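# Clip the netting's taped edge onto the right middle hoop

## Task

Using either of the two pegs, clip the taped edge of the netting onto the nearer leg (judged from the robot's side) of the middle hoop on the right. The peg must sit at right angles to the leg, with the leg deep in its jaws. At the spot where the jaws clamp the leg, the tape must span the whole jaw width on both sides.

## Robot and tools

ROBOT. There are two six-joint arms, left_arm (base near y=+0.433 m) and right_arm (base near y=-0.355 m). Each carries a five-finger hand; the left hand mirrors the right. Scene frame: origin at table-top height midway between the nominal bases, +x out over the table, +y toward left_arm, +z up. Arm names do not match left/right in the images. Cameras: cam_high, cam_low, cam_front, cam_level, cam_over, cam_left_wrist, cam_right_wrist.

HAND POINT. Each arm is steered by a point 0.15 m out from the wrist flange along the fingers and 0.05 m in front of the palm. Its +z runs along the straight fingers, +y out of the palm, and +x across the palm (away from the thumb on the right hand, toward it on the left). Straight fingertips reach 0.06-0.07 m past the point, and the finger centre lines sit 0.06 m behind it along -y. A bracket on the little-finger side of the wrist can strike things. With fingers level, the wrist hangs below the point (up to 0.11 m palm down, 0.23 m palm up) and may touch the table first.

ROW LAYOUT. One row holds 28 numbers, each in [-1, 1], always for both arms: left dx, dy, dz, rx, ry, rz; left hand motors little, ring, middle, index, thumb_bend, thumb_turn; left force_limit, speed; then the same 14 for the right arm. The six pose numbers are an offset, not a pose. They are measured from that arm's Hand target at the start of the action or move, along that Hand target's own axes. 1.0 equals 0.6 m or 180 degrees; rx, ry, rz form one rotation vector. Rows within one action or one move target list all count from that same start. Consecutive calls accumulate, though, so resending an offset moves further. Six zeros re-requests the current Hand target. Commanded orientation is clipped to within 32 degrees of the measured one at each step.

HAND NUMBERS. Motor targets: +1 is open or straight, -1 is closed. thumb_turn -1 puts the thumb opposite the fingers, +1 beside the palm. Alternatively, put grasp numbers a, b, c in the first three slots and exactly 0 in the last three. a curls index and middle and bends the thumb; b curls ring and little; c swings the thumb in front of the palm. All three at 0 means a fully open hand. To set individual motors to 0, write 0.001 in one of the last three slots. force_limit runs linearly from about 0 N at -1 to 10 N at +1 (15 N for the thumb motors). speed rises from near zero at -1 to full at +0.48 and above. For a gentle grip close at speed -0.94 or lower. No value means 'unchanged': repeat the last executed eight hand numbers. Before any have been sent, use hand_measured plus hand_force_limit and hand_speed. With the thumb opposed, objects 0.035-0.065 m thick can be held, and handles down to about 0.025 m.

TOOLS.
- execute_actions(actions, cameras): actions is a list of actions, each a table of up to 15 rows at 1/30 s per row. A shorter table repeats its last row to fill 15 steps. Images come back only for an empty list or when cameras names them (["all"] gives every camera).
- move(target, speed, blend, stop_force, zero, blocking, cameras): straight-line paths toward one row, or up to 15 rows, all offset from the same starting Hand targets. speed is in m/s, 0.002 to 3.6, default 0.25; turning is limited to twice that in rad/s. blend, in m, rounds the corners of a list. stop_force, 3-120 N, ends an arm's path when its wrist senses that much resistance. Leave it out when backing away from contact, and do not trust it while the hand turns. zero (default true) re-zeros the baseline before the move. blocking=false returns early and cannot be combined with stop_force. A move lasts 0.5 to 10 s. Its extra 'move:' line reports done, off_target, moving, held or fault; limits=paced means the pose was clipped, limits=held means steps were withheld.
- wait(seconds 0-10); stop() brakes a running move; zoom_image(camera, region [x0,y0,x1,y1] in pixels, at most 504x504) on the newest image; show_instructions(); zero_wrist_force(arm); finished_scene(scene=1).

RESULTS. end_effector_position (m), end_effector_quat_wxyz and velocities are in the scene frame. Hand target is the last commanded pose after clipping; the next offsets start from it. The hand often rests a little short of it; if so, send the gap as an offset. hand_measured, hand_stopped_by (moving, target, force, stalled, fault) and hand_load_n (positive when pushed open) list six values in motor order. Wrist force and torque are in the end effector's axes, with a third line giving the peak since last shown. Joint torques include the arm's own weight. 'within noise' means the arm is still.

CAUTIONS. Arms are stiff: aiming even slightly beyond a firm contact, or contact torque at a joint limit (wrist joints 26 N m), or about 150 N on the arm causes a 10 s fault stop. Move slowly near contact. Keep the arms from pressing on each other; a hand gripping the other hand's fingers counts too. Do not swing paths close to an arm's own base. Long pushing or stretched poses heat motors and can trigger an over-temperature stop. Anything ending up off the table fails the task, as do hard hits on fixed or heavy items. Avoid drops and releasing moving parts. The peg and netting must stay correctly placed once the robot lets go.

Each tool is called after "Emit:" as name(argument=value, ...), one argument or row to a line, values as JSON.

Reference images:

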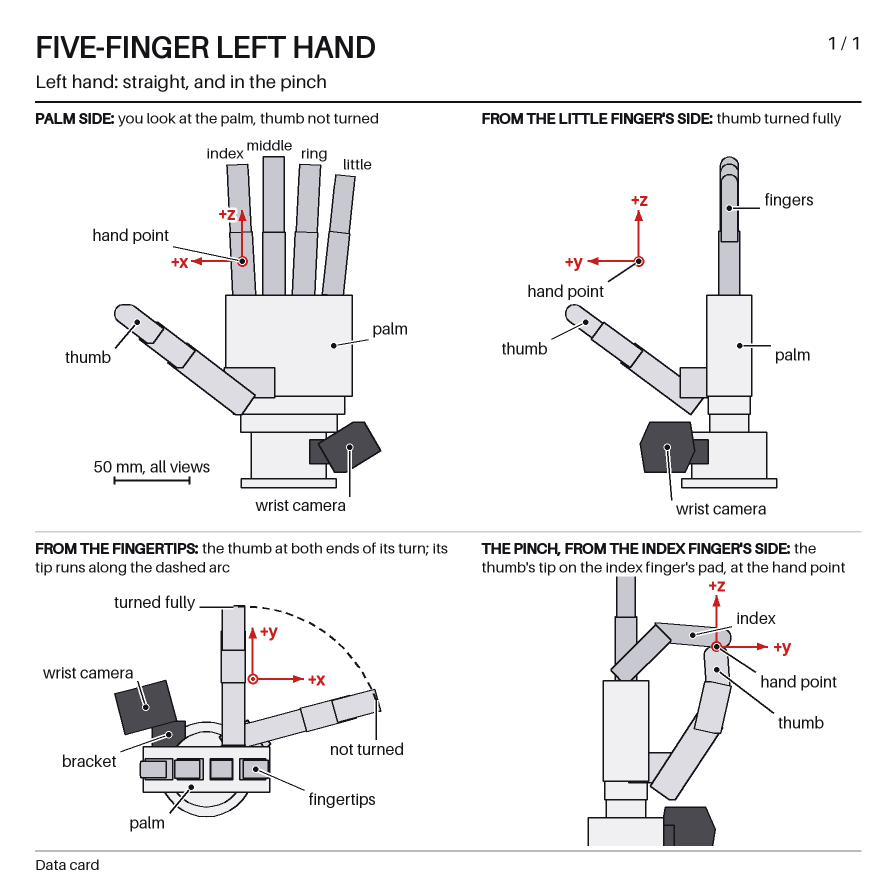

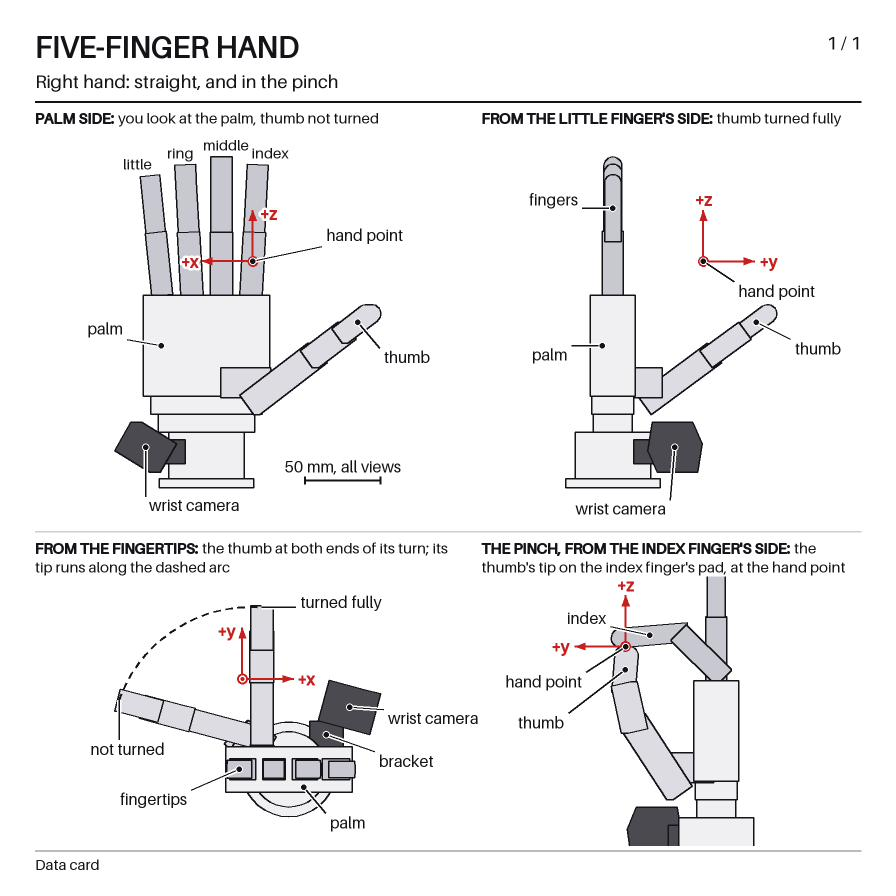

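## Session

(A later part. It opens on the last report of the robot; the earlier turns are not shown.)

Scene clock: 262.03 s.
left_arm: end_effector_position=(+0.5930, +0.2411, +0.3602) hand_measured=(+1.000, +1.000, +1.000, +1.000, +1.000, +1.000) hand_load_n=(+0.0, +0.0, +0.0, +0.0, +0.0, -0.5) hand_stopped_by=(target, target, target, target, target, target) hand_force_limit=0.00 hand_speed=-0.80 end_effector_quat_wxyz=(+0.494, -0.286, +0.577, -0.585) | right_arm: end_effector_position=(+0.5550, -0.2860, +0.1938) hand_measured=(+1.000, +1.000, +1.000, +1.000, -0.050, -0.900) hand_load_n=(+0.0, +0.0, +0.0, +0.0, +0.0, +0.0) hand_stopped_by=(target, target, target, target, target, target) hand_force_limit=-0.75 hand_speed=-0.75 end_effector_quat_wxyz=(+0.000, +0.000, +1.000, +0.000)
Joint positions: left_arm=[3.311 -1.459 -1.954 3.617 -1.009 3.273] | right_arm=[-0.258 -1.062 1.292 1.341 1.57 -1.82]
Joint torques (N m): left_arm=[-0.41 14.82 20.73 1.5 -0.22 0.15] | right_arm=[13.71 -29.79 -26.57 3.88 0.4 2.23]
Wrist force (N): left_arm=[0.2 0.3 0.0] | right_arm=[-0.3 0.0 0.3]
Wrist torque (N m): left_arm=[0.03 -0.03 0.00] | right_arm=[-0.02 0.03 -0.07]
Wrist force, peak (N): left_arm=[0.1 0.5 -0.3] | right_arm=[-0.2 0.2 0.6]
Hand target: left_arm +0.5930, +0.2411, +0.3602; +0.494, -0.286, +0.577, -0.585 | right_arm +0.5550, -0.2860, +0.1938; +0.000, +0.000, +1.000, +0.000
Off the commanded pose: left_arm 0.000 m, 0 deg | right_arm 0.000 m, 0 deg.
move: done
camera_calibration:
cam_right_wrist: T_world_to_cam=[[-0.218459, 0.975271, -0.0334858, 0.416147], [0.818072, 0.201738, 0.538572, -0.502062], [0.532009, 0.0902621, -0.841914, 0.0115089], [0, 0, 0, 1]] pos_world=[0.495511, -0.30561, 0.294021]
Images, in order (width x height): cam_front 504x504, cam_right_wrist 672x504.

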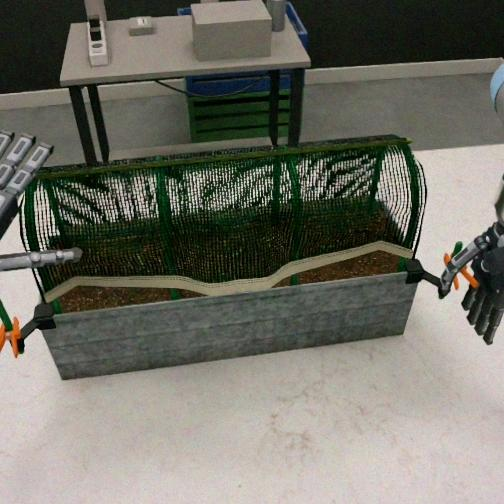

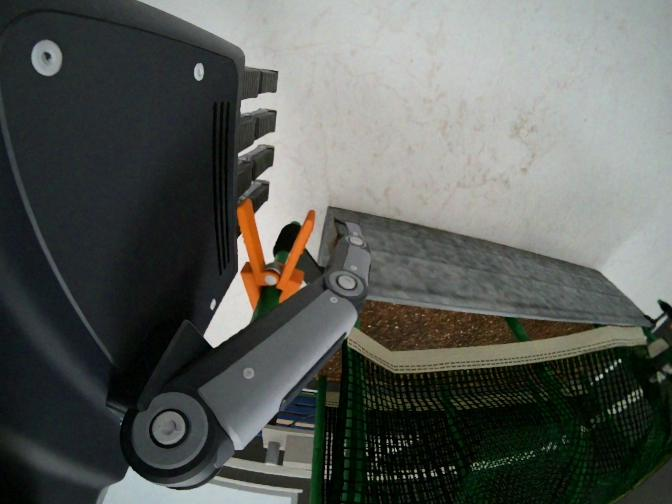

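Emit:
move(
  target=[0,0,0,0,0,0, 1,1,1,1,1,1, 0,-0.8, 0,0,0,0,0,0, 1,1,1,1,-0.6,-0.9, -0.75,-0.85],
  speed=0.05,
  cameras=["cam_right_wrist"],
)

Emit:
zoom_image(
  camera="cam_right_wrist",
  region=[200, 160, 360, 360],
)

Scene clock: 267.80 s.
left_arm: end_effector_position=(+0.5930, +0.2411, +0.3602) hand_measured=(+1.000, +1.000, +1.000, +1.000, +1.000, +1.000) hand_load_n=(+0.0, -0.5, +0.0, +0.0, +0.0, -0.5) hand_stopped_by=(target, target, target, target, target, target) hand_force_limit=0.00 hand_speed=-0.80 end_effector_quat_wxyz=(+0.494, -0.286, +0.577, -0.585) | right_arm: end_effector_position=(+0.5550, -0.2860, +0.1938) hand_measured=(+1.000, +1.000, +1.000, +1.000, -0.298, -0.900) hand_load_n=(+0.0, +0.0, +0.0, +0.0, +2.0, +0.0) hand_stopped_by=(target, target, target, target, force, target) hand_force_limit=-0.75 hand_speed=-0.85 end_effector_quat_wxyz=(+0.000, +0.000, +1.000, +0.000)
Joint positions: left_arm=[3.311 -1.459 -1.954 3.617 -1.009 3.273] | right_arm=[-0.258 -1.062 1.292 1.341 1.57 -1.82]
Joint torques (N m): left_arm=[0.31 14.55 20.41 1.47 -0.1 0.08] | right_arm=[13.35 -30.68 -25.73 3.72 -1.66 2.17]
Wrist force (N): left_arm=[0.0 0.1 0.0] | right_arm=[-0.1 0.7 0.5]
Wrist torque (N m): left_arm=[0.01 0.00 0.00] | right_arm=[-0.01 0.02 -0.07]
Wrist force, peak (N): left_arm=[0.4 0.4 0.0] | right_arm=[0.2 0.9 0.5]
Hand target: left_arm +0.5930, +0.2411, +0.3602; +0.494, -0.286, +0.577, -0.585 | right_arm +0.5550, -0.2860, +0.1938; +0.000, +0.000, +1.000, +0.000
Off the commanded pose: left_arm 0.000 m, 0 deg | right_arm 0.000 m, 0 deg.
move: done
camera_calibration:
cam_right_wrist: T_world_to_cam=[[-0.218459, 0.975271, -0.0334858, 0.416147], [0.818072, 0.201738, 0.538572, -0.502062], [0.532009, 0.0902621, -0.841914, 0.0115089], [0, 0, 0, 1]] pos_world=[0.495511, -0.30561, 0.294021]
Images, in order (width x height): cam_right_wrist 672x504.

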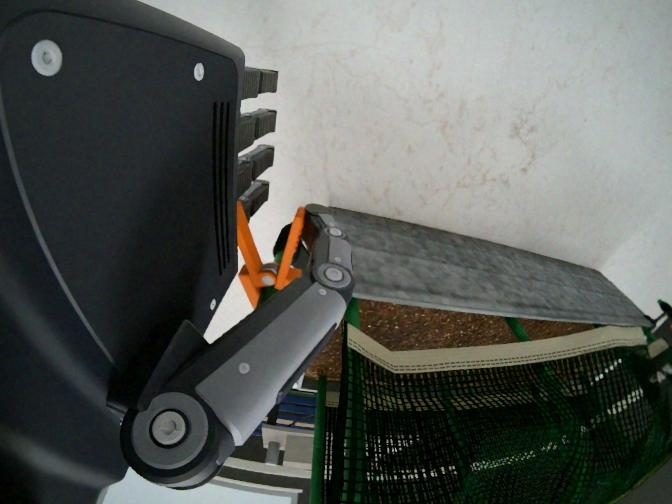

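Scaled by 2.520 from the camera's 672x504 image, which has a finer 960x720 frame.

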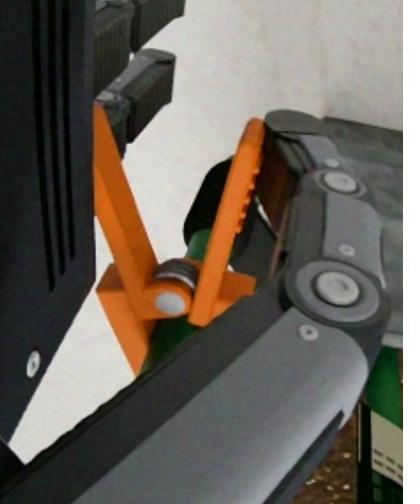

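Emit:
move(
  target=[0,0,0,0,0,0, 1,1,1,1,1,1, 0,-0.8, 0,0.005,0,0,0,0, 1,1,1,1,-0.7,-0.9, -0.2,-0.85],
  speed=0.01,
  cameras=["cam_right_wrist"],
)

Emit:
zoom_image(
  camera="cam_right_wrist",
  region=[200, 160, 360, 360],
)

Scene clock: 274.50 s.
left_arm: end_effector_position=(+0.5930, +0.2411, +0.3602) hand_measured=(+1.000, +1.000, +1.000, +1.000, +1.000, +1.000) hand_load_n=(+0.0, +0.0, +0.0, +0.0, +0.0, -0.5) hand_stopped_by=(target, target, target, target, target, target) hand_force_limit=0.00 hand_speed=-0.80 end_effector_quat_wxyz=(+0.494, -0.286, +0.577, -0.585) | right_arm: end_effector_position=(+0.5550, -0.2832, +0.1938) hand_measured=(+1.000, +1.000, +1.000, +1.000, -0.338, -0.900) hand_load_n=(+0.0, +0.0, +0.0, +0.0, +5.5, +2.0) hand_stopped_by=(target, target, target, target, force, target) hand_force_limit=-0.20 hand_speed=-0.85 end_effector_quat_wxyz=(+0.000, +0.000, +1.000, +0.000)
Joint positions: left_arm=[3.311 -1.459 -1.954 3.617 -1.009 3.273] | right_arm=[-0.253 -1.061 1.292 1.341 1.57 -1.814]
Joint torques (N m): left_arm=[0.32 15.42 20.38 1.62 -0.12 0.18] | right_arm=[16.17 -29.88 -26.92 3.89 -1.82 2.44]
Wrist force (N): left_arm=[-0.1 0.2 -0.1] | right_arm=[0.6 -2.4 0.2]
Wrist torque (N m): left_arm=[0.03 0.02 -0.01] | right_arm=[-0.07 -0.01 0.03]
Wrist force, peak (N): left_arm=[0.2 0.5 0.1] | right_arm=[0.6 -2.4 0.2]
Hand target: left_arm +0.5930, +0.2411, +0.3602; +0.494, -0.286, +0.577, -0.585 | right_arm +0.5550, -0.2830, +0.1938; +0.000, +0.000, +1.000, +0.000
Off the commanded pose: left_arm 0.000 m, 0 deg | right_arm 0.000 m, 0 deg.
move: done
camera_calibration:
cam_right_wrist: T_world_to_cam=[[-0.218459, 0.975271, -0.0334858, 0.413416], [0.818072, 0.201738, 0.538572, -0.502627], [0.532009, 0.0902621, -0.841914, 0.0112562], [0, 0, 0, 1]] pos_world=[0.495511, -0.30281, 0.294021]
Images, in order (width x height): cam_right_wrist 672x504.

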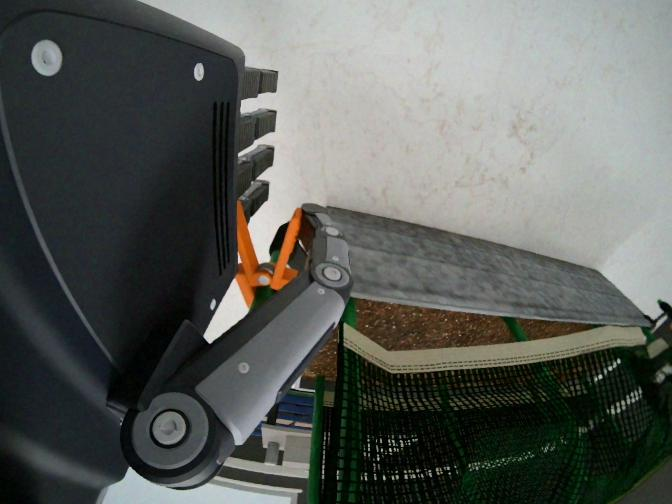

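Scaled by 2.520 from the camera's 672x504 image, which has a finer 960x720 frame.

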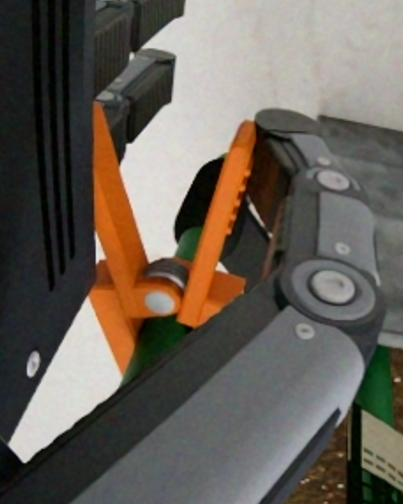

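Emit:
move(
  target=[0,0,0,0,0,0, 1,1,1,1,1,1, 0,-0.8, 0,0.004,0,0,0,0, 1,1,1,1,-0.8,-0.9, 0.4,-0.85],
  speed=0.01,
  cameras=["cam_right_wrist"],
)

Emit:
zoom_image(
  camera="cam_right_wrist",
  region=[200, 160, 360, 360],
)

Scene clock: 278.93 s.
left_arm: end_effector_position=(+0.5930, +0.2411, +0.3602) hand_measured=(+1.000, +1.000, +1.000, +1.000, +1.000, +1.000) hand_load_n=(+0.0, +0.0, +0.0, +0.0, +0.0, -0.5) hand_stopped_by=(target, target, target, target, target, target) hand_force_limit=0.00 hand_speed=-0.80 end_effector_quat_wxyz=(+0.494, -0.286, +0.577, -0.585) | right_arm: end_effector_position=(+0.5550, -0.2808, +0.1938) hand_measured=(+1.000, +1.000, +1.000, +1.000, -0.396, -0.900) hand_load_n=(+0.0, +0.0, +0.0, +0.0, +10.5, +3.0) hand_stopped_by=(target, target, target, target, force, target) hand_force_limit=0.40 hand_speed=-0.85 end_effector_quat_wxyz=(+0.000, +0.000, +1.000, +0.000)
Joint positions: left_arm=[3.311 -1.459 -1.954 3.617 -1.009 3.273] | right_arm=[-0.248 -1.061 1.292 1.341 1.57 -1.809]
Joint torques (N m): left_arm=[0.05 14.6 20.15 1.5 -0.07 0.12] | right_arm=[15.15 -30.51 -26.97 4.2 -1.7 2.22]
Wrist force (N): left_arm=[0.0 0.0 -0.2] | right_arm=[-0.2 -3.5 0.1]
Wrist torque (N m): left_arm=[0.01 0.00 0.00] | right_arm=[-0.11 0.00 0.01]
Wrist force, peak (N): left_arm=[-0.1 0.3 -0.6] | right_arm=[-0.2 -3.5 0.1]
Hand target: left_arm +0.5930, +0.2411, +0.3602; +0.494, -0.286, +0.577, -0.585 | right_arm +0.5550, -0.2806, +0.1938; +0.000, +0.000, +1.000, +0.000
Off the commanded pose: left_arm 0.000 m, 0 deg | right_arm 0.000 m, 0 deg.
move: done
camera_calibration:
cam_right_wrist: T_world_to_cam=[[-0.218447, 0.975274, -0.0335041, 0.411075], [0.818029, 0.20173, 0.538641, -0.503112], [0.532081, 0.090257, -0.841869, 0.0109895], [0, 0, 0, 1]] pos_world=[0.495511, -0.30041, 0.294021]
Images, in order (width x height): cam_right_wrist 672x504.

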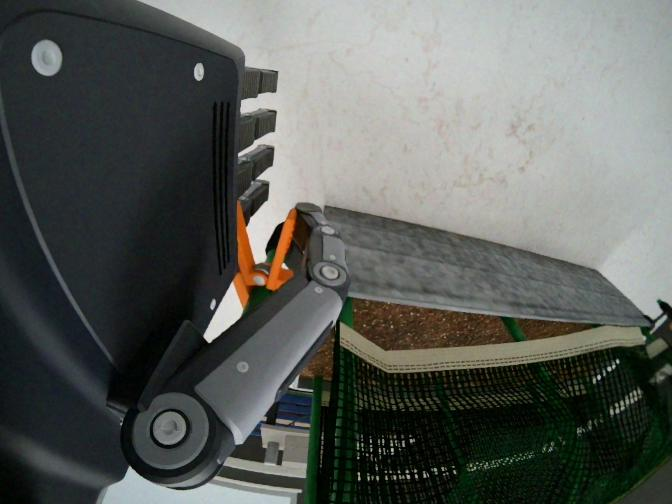

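Scaled by 2.520 from the camera's 672x504 image, which has a finer 960x720 frame.

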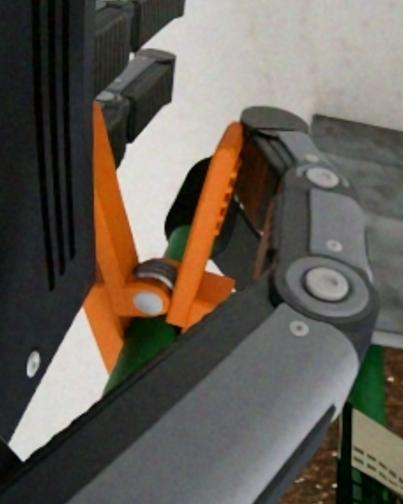

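Emit:
move(
  target=[0,0,0,0,0,0, 1,1,1,1,1,1, 0,-0.8, 0,0.004,0,0,0,0, 1,1,1,1,-0.95,-0.9, 1,-0.85],
  speed=0.01,
  cameras=["cam_right_wrist"],
)

Emit:
zoom_image(
  camera="cam_right_wrist",
  region=[200, 160, 360, 360],
)

Scene clock: 288.63 s.
left_arm: end_effector_position=(+0.5930, +0.2411, +0.3602) hand_measured=(+1.000, +1.000, +1.000, +1.000, +1.000, +1.000) hand_load_n=(-0.5, +0.0, +0.0, +0.0, +0.0, +0.0) hand_stopped_by=(target, target, target, target, target, target) hand_force_limit=0.00 hand_speed=-0.80 end_effector_quat_wxyz=(+0.494, -0.286, +0.577, -0.585) | right_arm: end_effector_position=(+0.5550, -0.2783, +0.1938) hand_measured=(+1.000, +1.000, +1.000, +1.000, -0.516, -0.900) hand_load_n=(+0.0, +0.0, +0.0, +0.0, +15.0, +2.5) hand_stopped_by=(target, target, target, target, force, target) hand_force_limit=1.00 hand_speed=-0.85 end_effector_quat_wxyz=(+0.000, +0.000, +1.000, +0.000)
Joint positions: left_arm=[3.311 -1.459 -1.954 3.617 -1.009 3.273] | right_arm=[-0.243 -1.061 1.291 1.341 1.57 -1.805]
Joint torques (N m): left_arm=[-0.28 14.48 21.05 1.48 -0.12 0.15] | right_arm=[14.92 -30.46 -26.47 3.94 -2.22 2.28]
Wrist force (N): left_arm=[0.2 0.5 0.0] | right_arm=[-0.3 -1.7 0.4]
Wrist torque (N m): left_arm=[0.07 -0.03 0.00] | right_arm=[-0.06 0.04 -0.03]
Wrist force, peak (N): left_arm=[0.1 0.4 -0.5] | right_arm=[-0.5 -3.9 -0.2]
Hand target: left_arm +0.5930, +0.2411, +0.3602; +0.494, -0.286, +0.577, -0.585 | right_arm +0.5550, -0.2782, +0.1938; +0.000, +0.000, +1.000, +0.000
Off the commanded pose: left_arm 0.000 m, 0 deg | right_arm 0.000 m, 0 deg.
move: done
camera_calibration:
cam_right_wrist: T_world_to_cam=[[-0.218511, 0.975263, -0.0334038, 0.408636], [0.818061, 0.201737, 0.538589, -0.503615], [0.532005, 0.0903612, -0.841906, 0.0108432], [0, 0, 0, 1]] pos_world=[0.495511, -0.29791, 0.294021]
Images, in order (width x height): cam_right_wrist 672x504.

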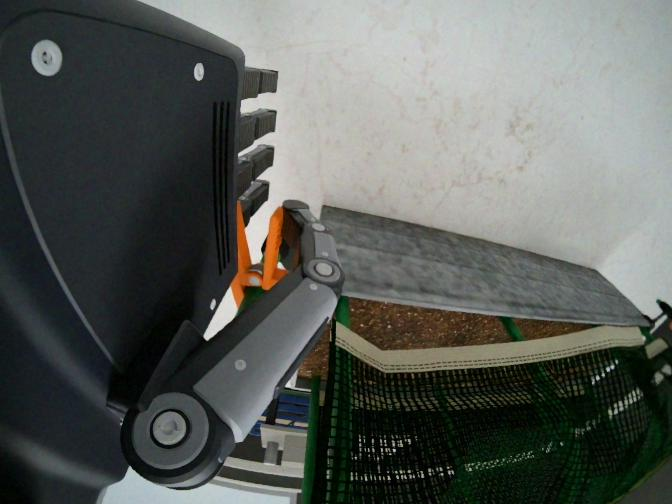

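Scaled by 2.520 from the camera's 672x504 image, which has a finer 960x720 frame.

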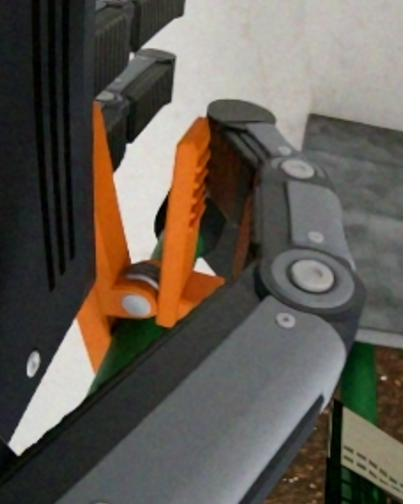

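Emit:
move(
  target=[0,0,0,0,0,0, 1,1,1,1,1,1, 0,-0.8, 0.0333,0,0,0,0,0, 1,1,1,1,-0.95,-0.9, 1,-0.85],
  speed=0.02,
  stop_force=10,
  cameras=["cam_right_wrist","cam_front"],
)

Emit:
zoom_image(
  camera="cam_right_wrist",
  region=[200, 160, 360, 360],
)

Emit:
zoom_image(
  camera="cam_front",
  region=[404, 220, 504, 340],
)

Scene clock: 296.47 s.
left_arm: end_effector_position=(+0.5930, +0.2411, +0.3602) hand_measured=(+1.000, +1.000, +1.000, +1.000, +1.000, +1.000) hand_load_n=(+0.0, +0.0, +0.0, +0.0, +0.0, +0.0) hand_stopped_by=(target, target, target, target, target, target) hand_force_limit=0.00 hand_speed=-0.80 end_effector_quat_wxyz=(+0.494, -0.286, +0.577, -0.585) | right_arm: end_effector_position=(+0.5350, -0.2782, +0.1938) hand_measured=(+1.000, +1.000, +1.000, +1.000, -0.516, -0.900) hand_load_n=(+0.0, +0.0, +0.0, +0.0, +15.0, +2.5) hand_stopped_by=(target, target, target, target, force, target) hand_force_limit=1.00 hand_speed=-0.85 end_effector_quat_wxyz=(+0.000, +0.000, +1.000, +0.000)
Joint positions: left_arm=[3.311 -1.459 -1.954 3.617 -1.009 3.273] | right_arm=[-0.253 -1.11 1.366 1.316 1.57 -1.814]
Joint torques (N m): left_arm=[0.69 12.64 20.47 1.48 -0.11 0.1] | right_arm=[-12.89 -48.28 -5.89 0.93 -0.71 -2.6]
Wrist force (N): left_arm=[-0.1 0.3 -0.1] | right_arm=[0.0 -1.1 0.6]
Wrist torque (N m): left_arm=[0.06 0.01 -0.01] | right_arm=[-0.03 0.02 0.10]
Wrist force, peak (N): left_arm=[0.2 0.5 0.1] | right_arm=[-0.9 -2.5 0.1]
Hand target: left_arm +0.5930, +0.2411, +0.3602; +0.494, -0.286, +0.577, -0.585 | right_arm +0.5350, -0.2782, +0.1938; +0.000, +0.000, +1.000, +0.000
Off the commanded pose: left_arm 0.000 m, 0 deg | right_arm 0.000 m, 0 deg.
move: done
camera_calibration:
cam_right_wrist: T_world_to_cam=[[-0.218459, 0.975271, -0.0334858, 0.404174], [0.818072, 0.201738, 0.538572, -0.487328], [0.532009, 0.0902621, -0.841914, 0.0215293], [0, 0, 0, 1]] pos_world=[0.475511, -0.29781, 0.294121]
Images, in order (width x height): cam_front 504x504, cam_right_wrist 672x504.

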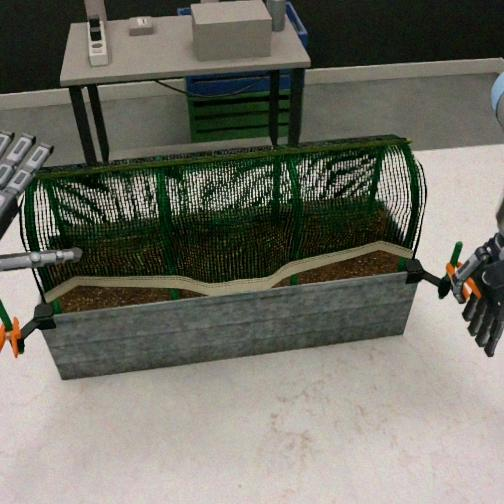

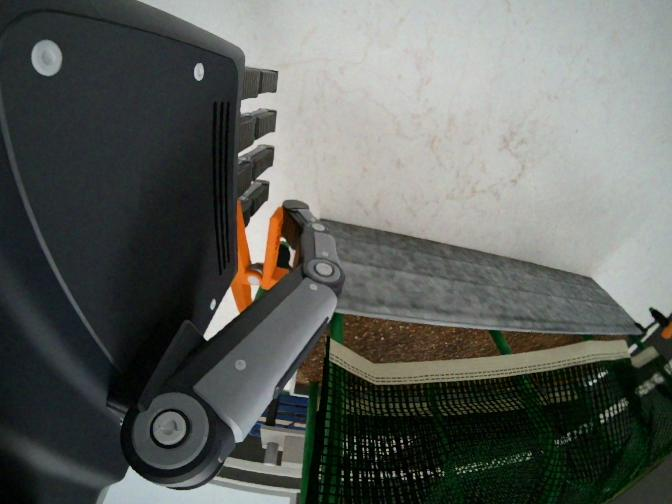

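Scaled by 2.520 from the camera's 672x504 image, which has a finer 960x720 frame.

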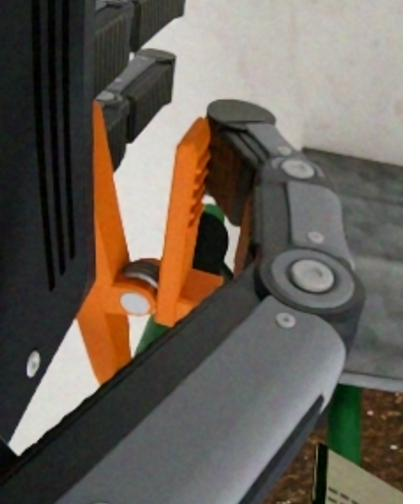

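Scaled by 4.200.

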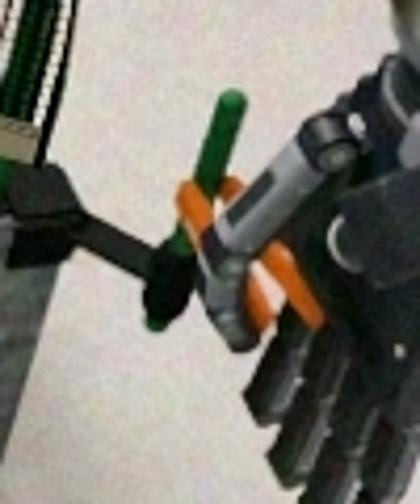

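Emit:
move(
  target=[0,0,0,0,0,0, 1,1,1,1,1,1, 0,-0.8, 0.1,0,0,0,0,0, 1,1,1,1,-0.95,-0.9, 1,-0.85],
  speed=0.1,
  cameras=["all"],
)

Emit:
zoom_image(
  camera="cam_right_wrist",
  region=[200, 160, 360, 360],
)

Emit:
zoom_image(
  camera="cam_front",
  region=[404, 220, 504, 340],
)

Emit:
zoom_image(
  camera="cam_low",
  region=[0, 120, 120, 240],
)

Emit:
zoom_image(
  camera="cam_high",
  region=[40, 100, 140, 220],
)

Scene clock: 302.90 s.
left_arm: end_effector_position=(+0.5930, +0.2411, +0.3602) hand_measured=(+1.000, +1.000, +1.000, +1.000, +1.000, +1.000) hand_load_n=(+0.0, +0.0, +0.0, +0.0, +0.5, -0.5) hand_stopped_by=(target, target, target, target, target, target) hand_force_limit=0.00 hand_speed=-0.80 end_effector_quat_wxyz=(+0.494, -0.286, +0.577, -0.585) | right_arm: end_effector_position=(+0.4751, -0.2783, +0.1938) hand_measured=(+1.000, +1.000, +1.000, +1.000, -0.514, -0.900) hand_load_n=(+0.0, +0.0, +0.0, +0.0, +15.5, +1.5) hand_stopped_by=(target, target, target, target, force, target) hand_force_limit=1.00 hand_speed=-0.85 end_effector_quat_wxyz=(+0.000, +0.000, +1.000, +0.000)
Joint positions: left_arm=[3.311 -1.459 -1.954 3.617 -1.009 3.273] | right_arm=[-0.288 -1.252 1.569 1.255 1.57 -1.85]
Joint torques (N m): left_arm=[0.72 13.23 21.28 1.52 -0.19 0] | right_arm=[-12.43 -41.67 -4.82 0.93 -2.08 -2.55]
Wrist force (N): left_arm=[-0.1 0.5 -0.2] | right_arm=[0.2 0.0 0.2]
Wrist torque (N m): left_arm=[0.08 0.01 -0.02] | right_arm=[0.01 -0.04 0.04]
Wrist force, peak (N): left_arm=[-0.4 0.3 -0.3] | right_arm=[0.2 -1.7 0.3]
Hand target: left_arm +0.5930, +0.2411, +0.3602; +0.494, -0.286, +0.577, -0.585 | right_arm +0.4750, -0.2783, +0.1938; +0.000, +0.000, +1.000, +0.000
Off the commanded pose: left_arm 0.000 m, 0 deg | right_arm 0.000 m, 0 deg.
move: done
camera_calibration:
cam_right_wrist: T_world_to_cam=[[-0.218461, 0.975271, -0.0334835, 0.391186], [0.818101, 0.201743, 0.538527, -0.438302], [0.531965, 0.090254, -0.841943, 0.0534305], [0, 0, 0, 1]] pos_world=[0.415611, -0.29791, 0.294121]

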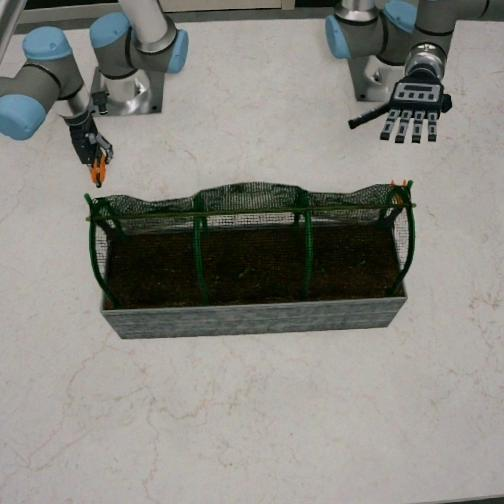

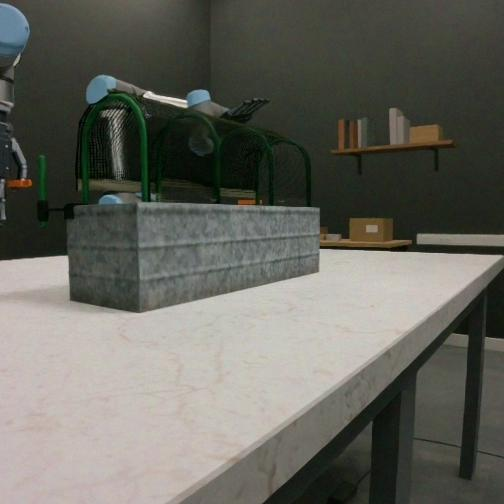

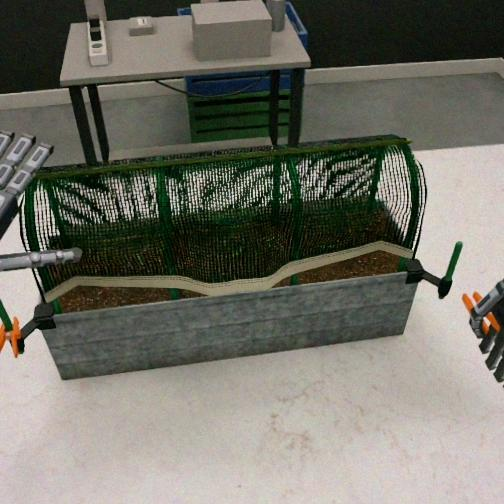

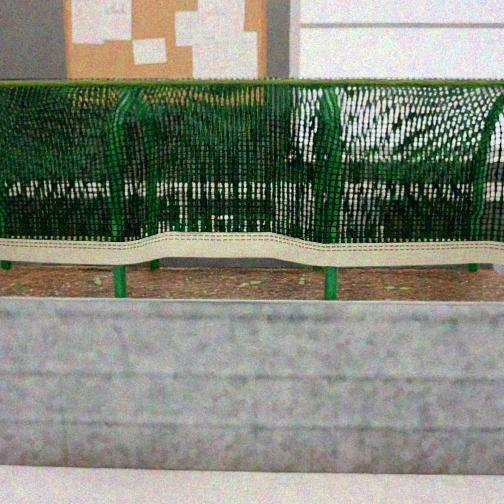

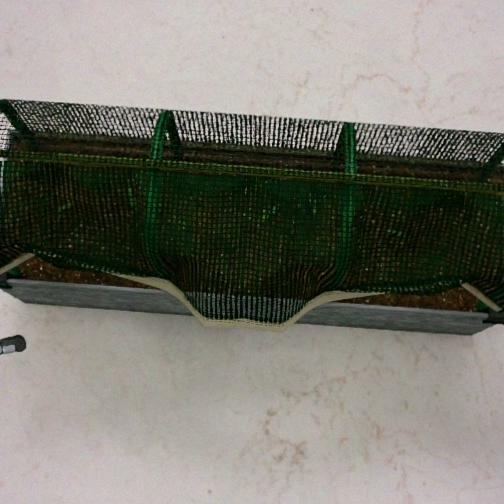

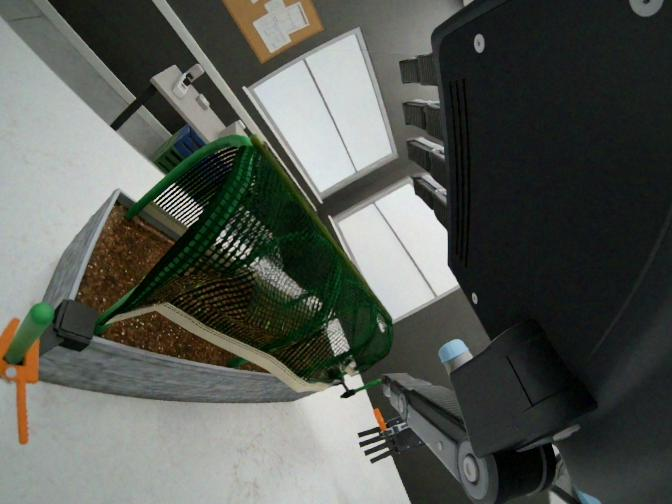

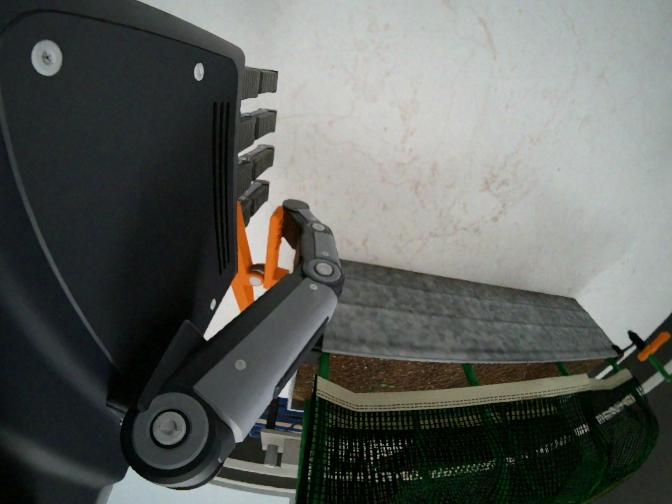

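Scaled by 2.520 from the camera's 672x504 image, which has a finer 960x720 frame.

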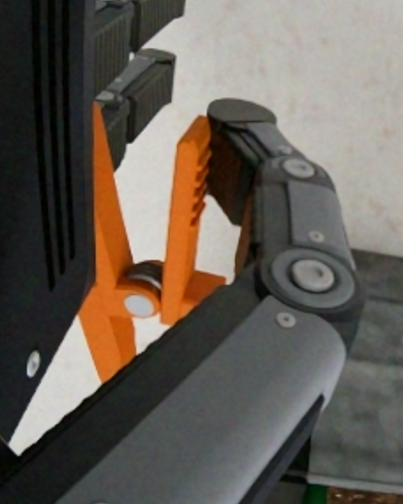

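Scaled by 4.200.

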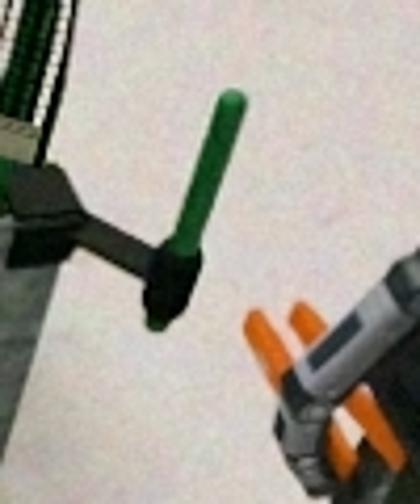

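Scaled by 4.200.

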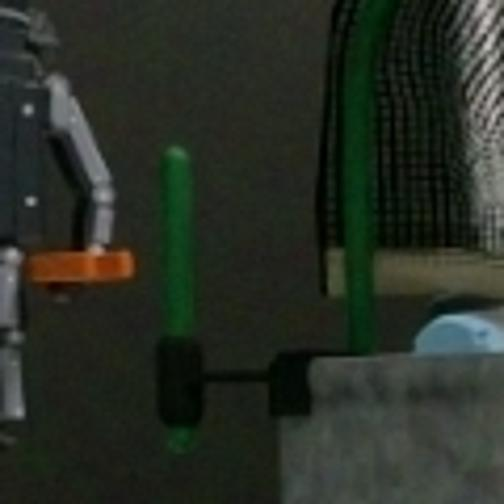

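Scaled by 4.200.

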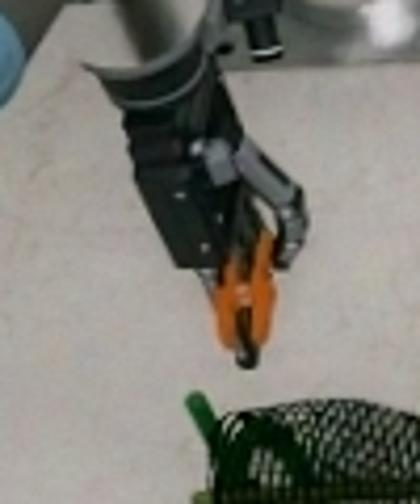

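Emit:
move(
  target=[0,0,0,0,0,0, 1,1,1,1,1,1, 0,-0.8, -0.0333,0.3888,0,0,0,0, 1,1,1,1,-0.95,-0.9, 1,-0.85],
  speed=0.15,
  cameras=["all"],
)

Emit:
zoom_image(
  camera="cam_right_wrist",
  region=[200, 160, 440, 400],
)

Emit:
zoom_image(
  camera="cam_over",
  region=[220, 220, 420, 420],
)

Emit:
zoom_image(
  camera="cam_front",
  region=[200, 200, 400, 400],
)

Emit:
zoom_image(
  camera="cam_level",
  region=[230, 160, 430, 360],
)

Scene clock: 336.40 s.
left_arm: end_effector_position=(+0.5930, +0.2411, +0.3602) hand_measured=(+1.000, +1.000, +1.000, +1.000, +1.000, +1.000) hand_load_n=(+0.0, +0.0, +0.0, +0.0, +0.0, +0.0) hand_stopped_by=(target, target, target, target, target, target) hand_force_limit=0.00 hand_speed=-0.80 end_effector_quat_wxyz=(+0.494, -0.286, +0.577, -0.585) | right_arm: end_effector_position=(+0.4948, -0.0451, +0.1940) hand_measured=(+1.000, +1.000, +1.000, +1.000, -0.514, -0.900) hand_load_n=(+0.0, +0.0, +0.0, +0.0, +15.5, +2.0) hand_stopped_by=(target, target, target, target, force, target) hand_force_limit=1.00 hand_speed=-0.85 end_effector_quat_wxyz=(+0.000, +0.000, +1.000, +0.000)
Joint positions: left_arm=[3.311 -1.459 -1.954 3.617 -1.009 3.273] | right_arm=[0.237 -1.05 1.273 1.347 1.57 -1.325]
Joint torques (N m): left_arm=[-0.21 12.71 20.46 1.61 -0.1 0.18] | right_arm=[14.76 -30.5 -26.07 3.74 2.55 2.23]
Wrist force (N): left_arm=[-0.1 0.2 0.0] | right_arm=[0.0 0.1 0.4]
Wrist torque (N m): left_arm=[0.03 0.01 -0.01] | right_arm=[0.00 0.00 -0.06]
Wrist force, peak (N): left_arm=[0.3 0.6 0.2] | right_arm=[0.2 -0.8 0.6]
Hand target: left_arm +0.5930, +0.2411, +0.3602; +0.494, -0.286, +0.577, -0.585 | right_arm +0.4948, -0.0450, +0.1940; +0.000, +0.000, +1.000, +0.000
Off the commanded pose: left_arm 0.000 m, 0 deg | right_arm 0.000 m, 0 deg.
move: done
camera_calibration:
cam_right_wrist: T_world_to_cam=[[-0.218497, 0.975265, -0.0334211, 0.168057], [0.818018, 0.201727, 0.538658, -0.501523], [0.532076, 0.0903561, -0.841861, 0.0219215], [0, 0, 0, 1]] pos_world=[0.435311, -0.06471, 0.294221]

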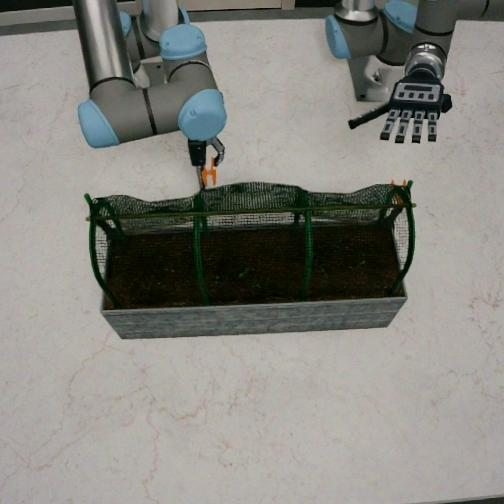

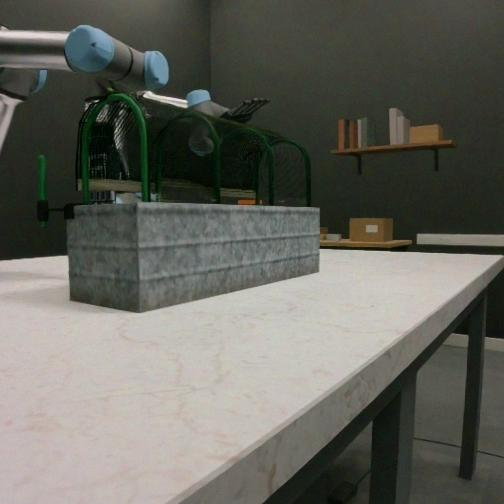

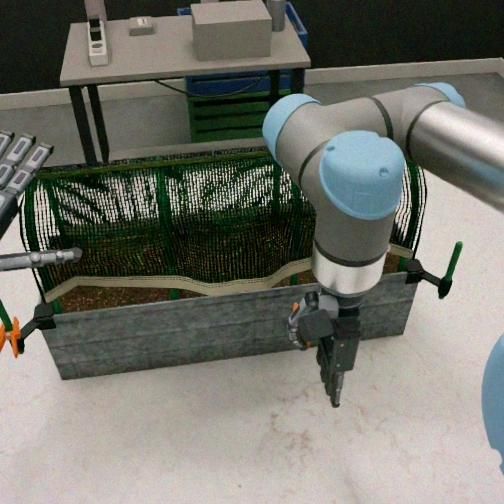

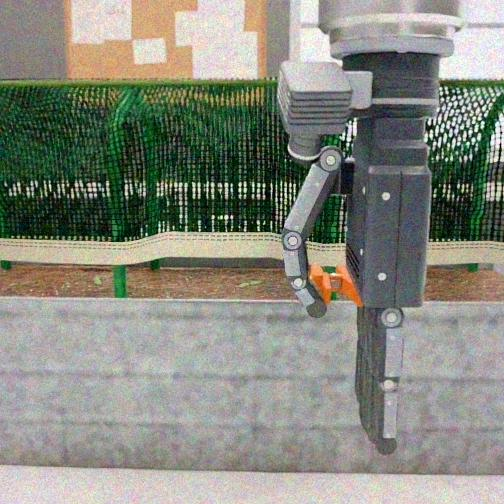

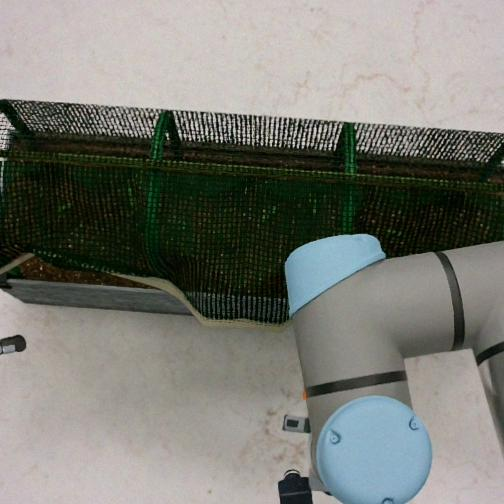

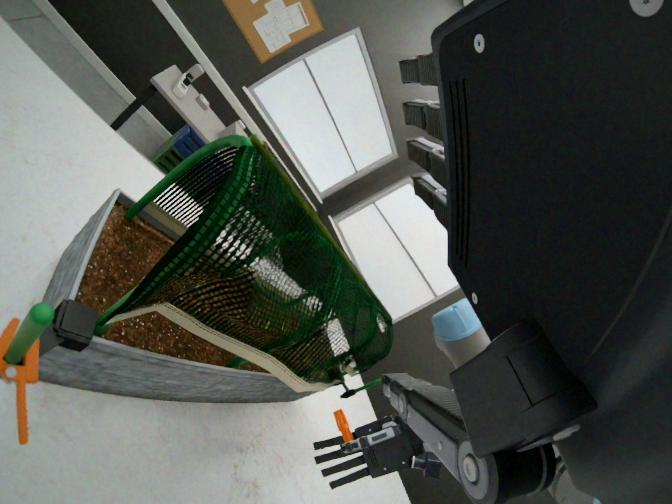

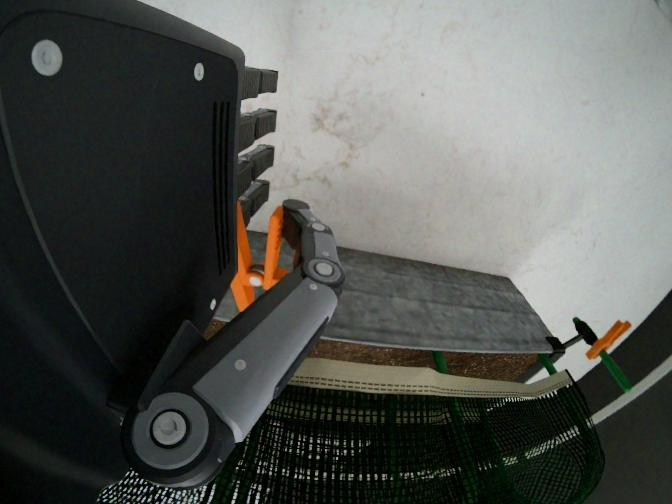

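Scaled by 2.100 from the camera's 672x504 image, which has a finer 960x720 frame.

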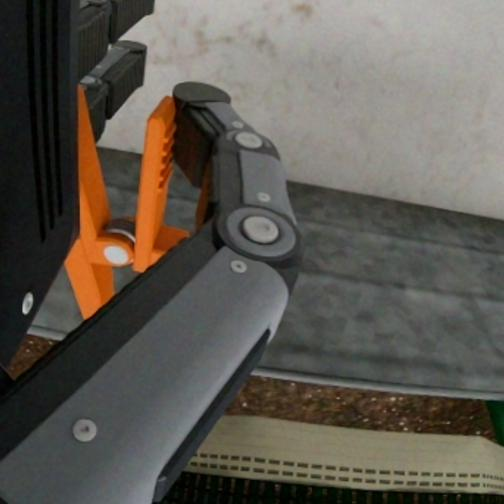

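Scaled by 2.520.

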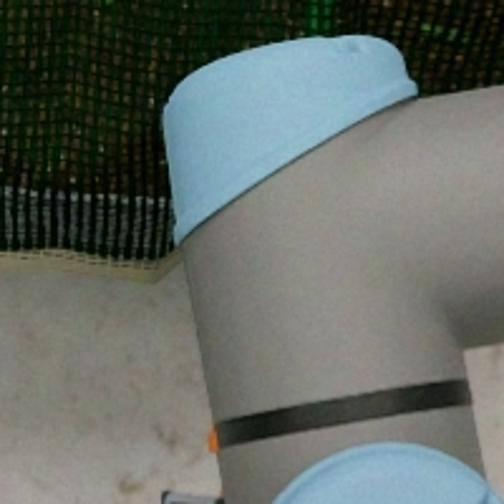

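Scaled by 2.520.

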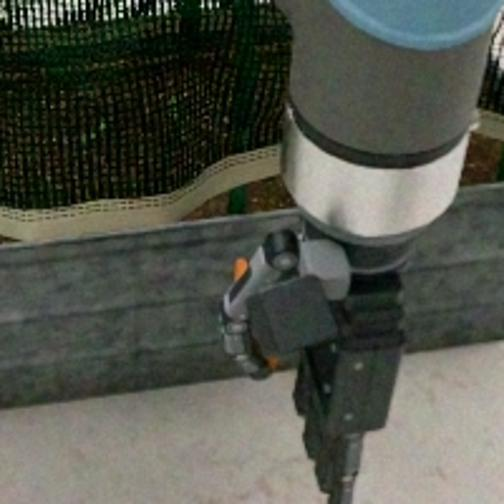

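Scaled by 2.520.

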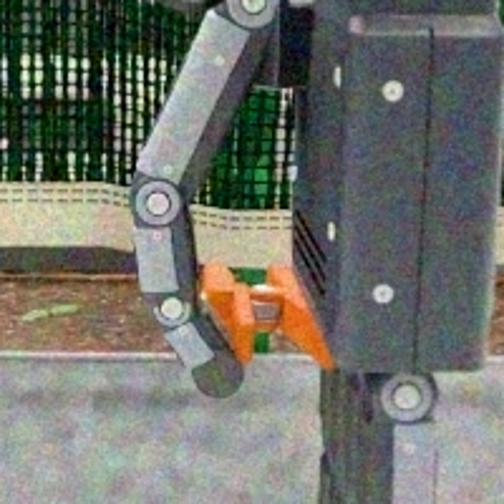

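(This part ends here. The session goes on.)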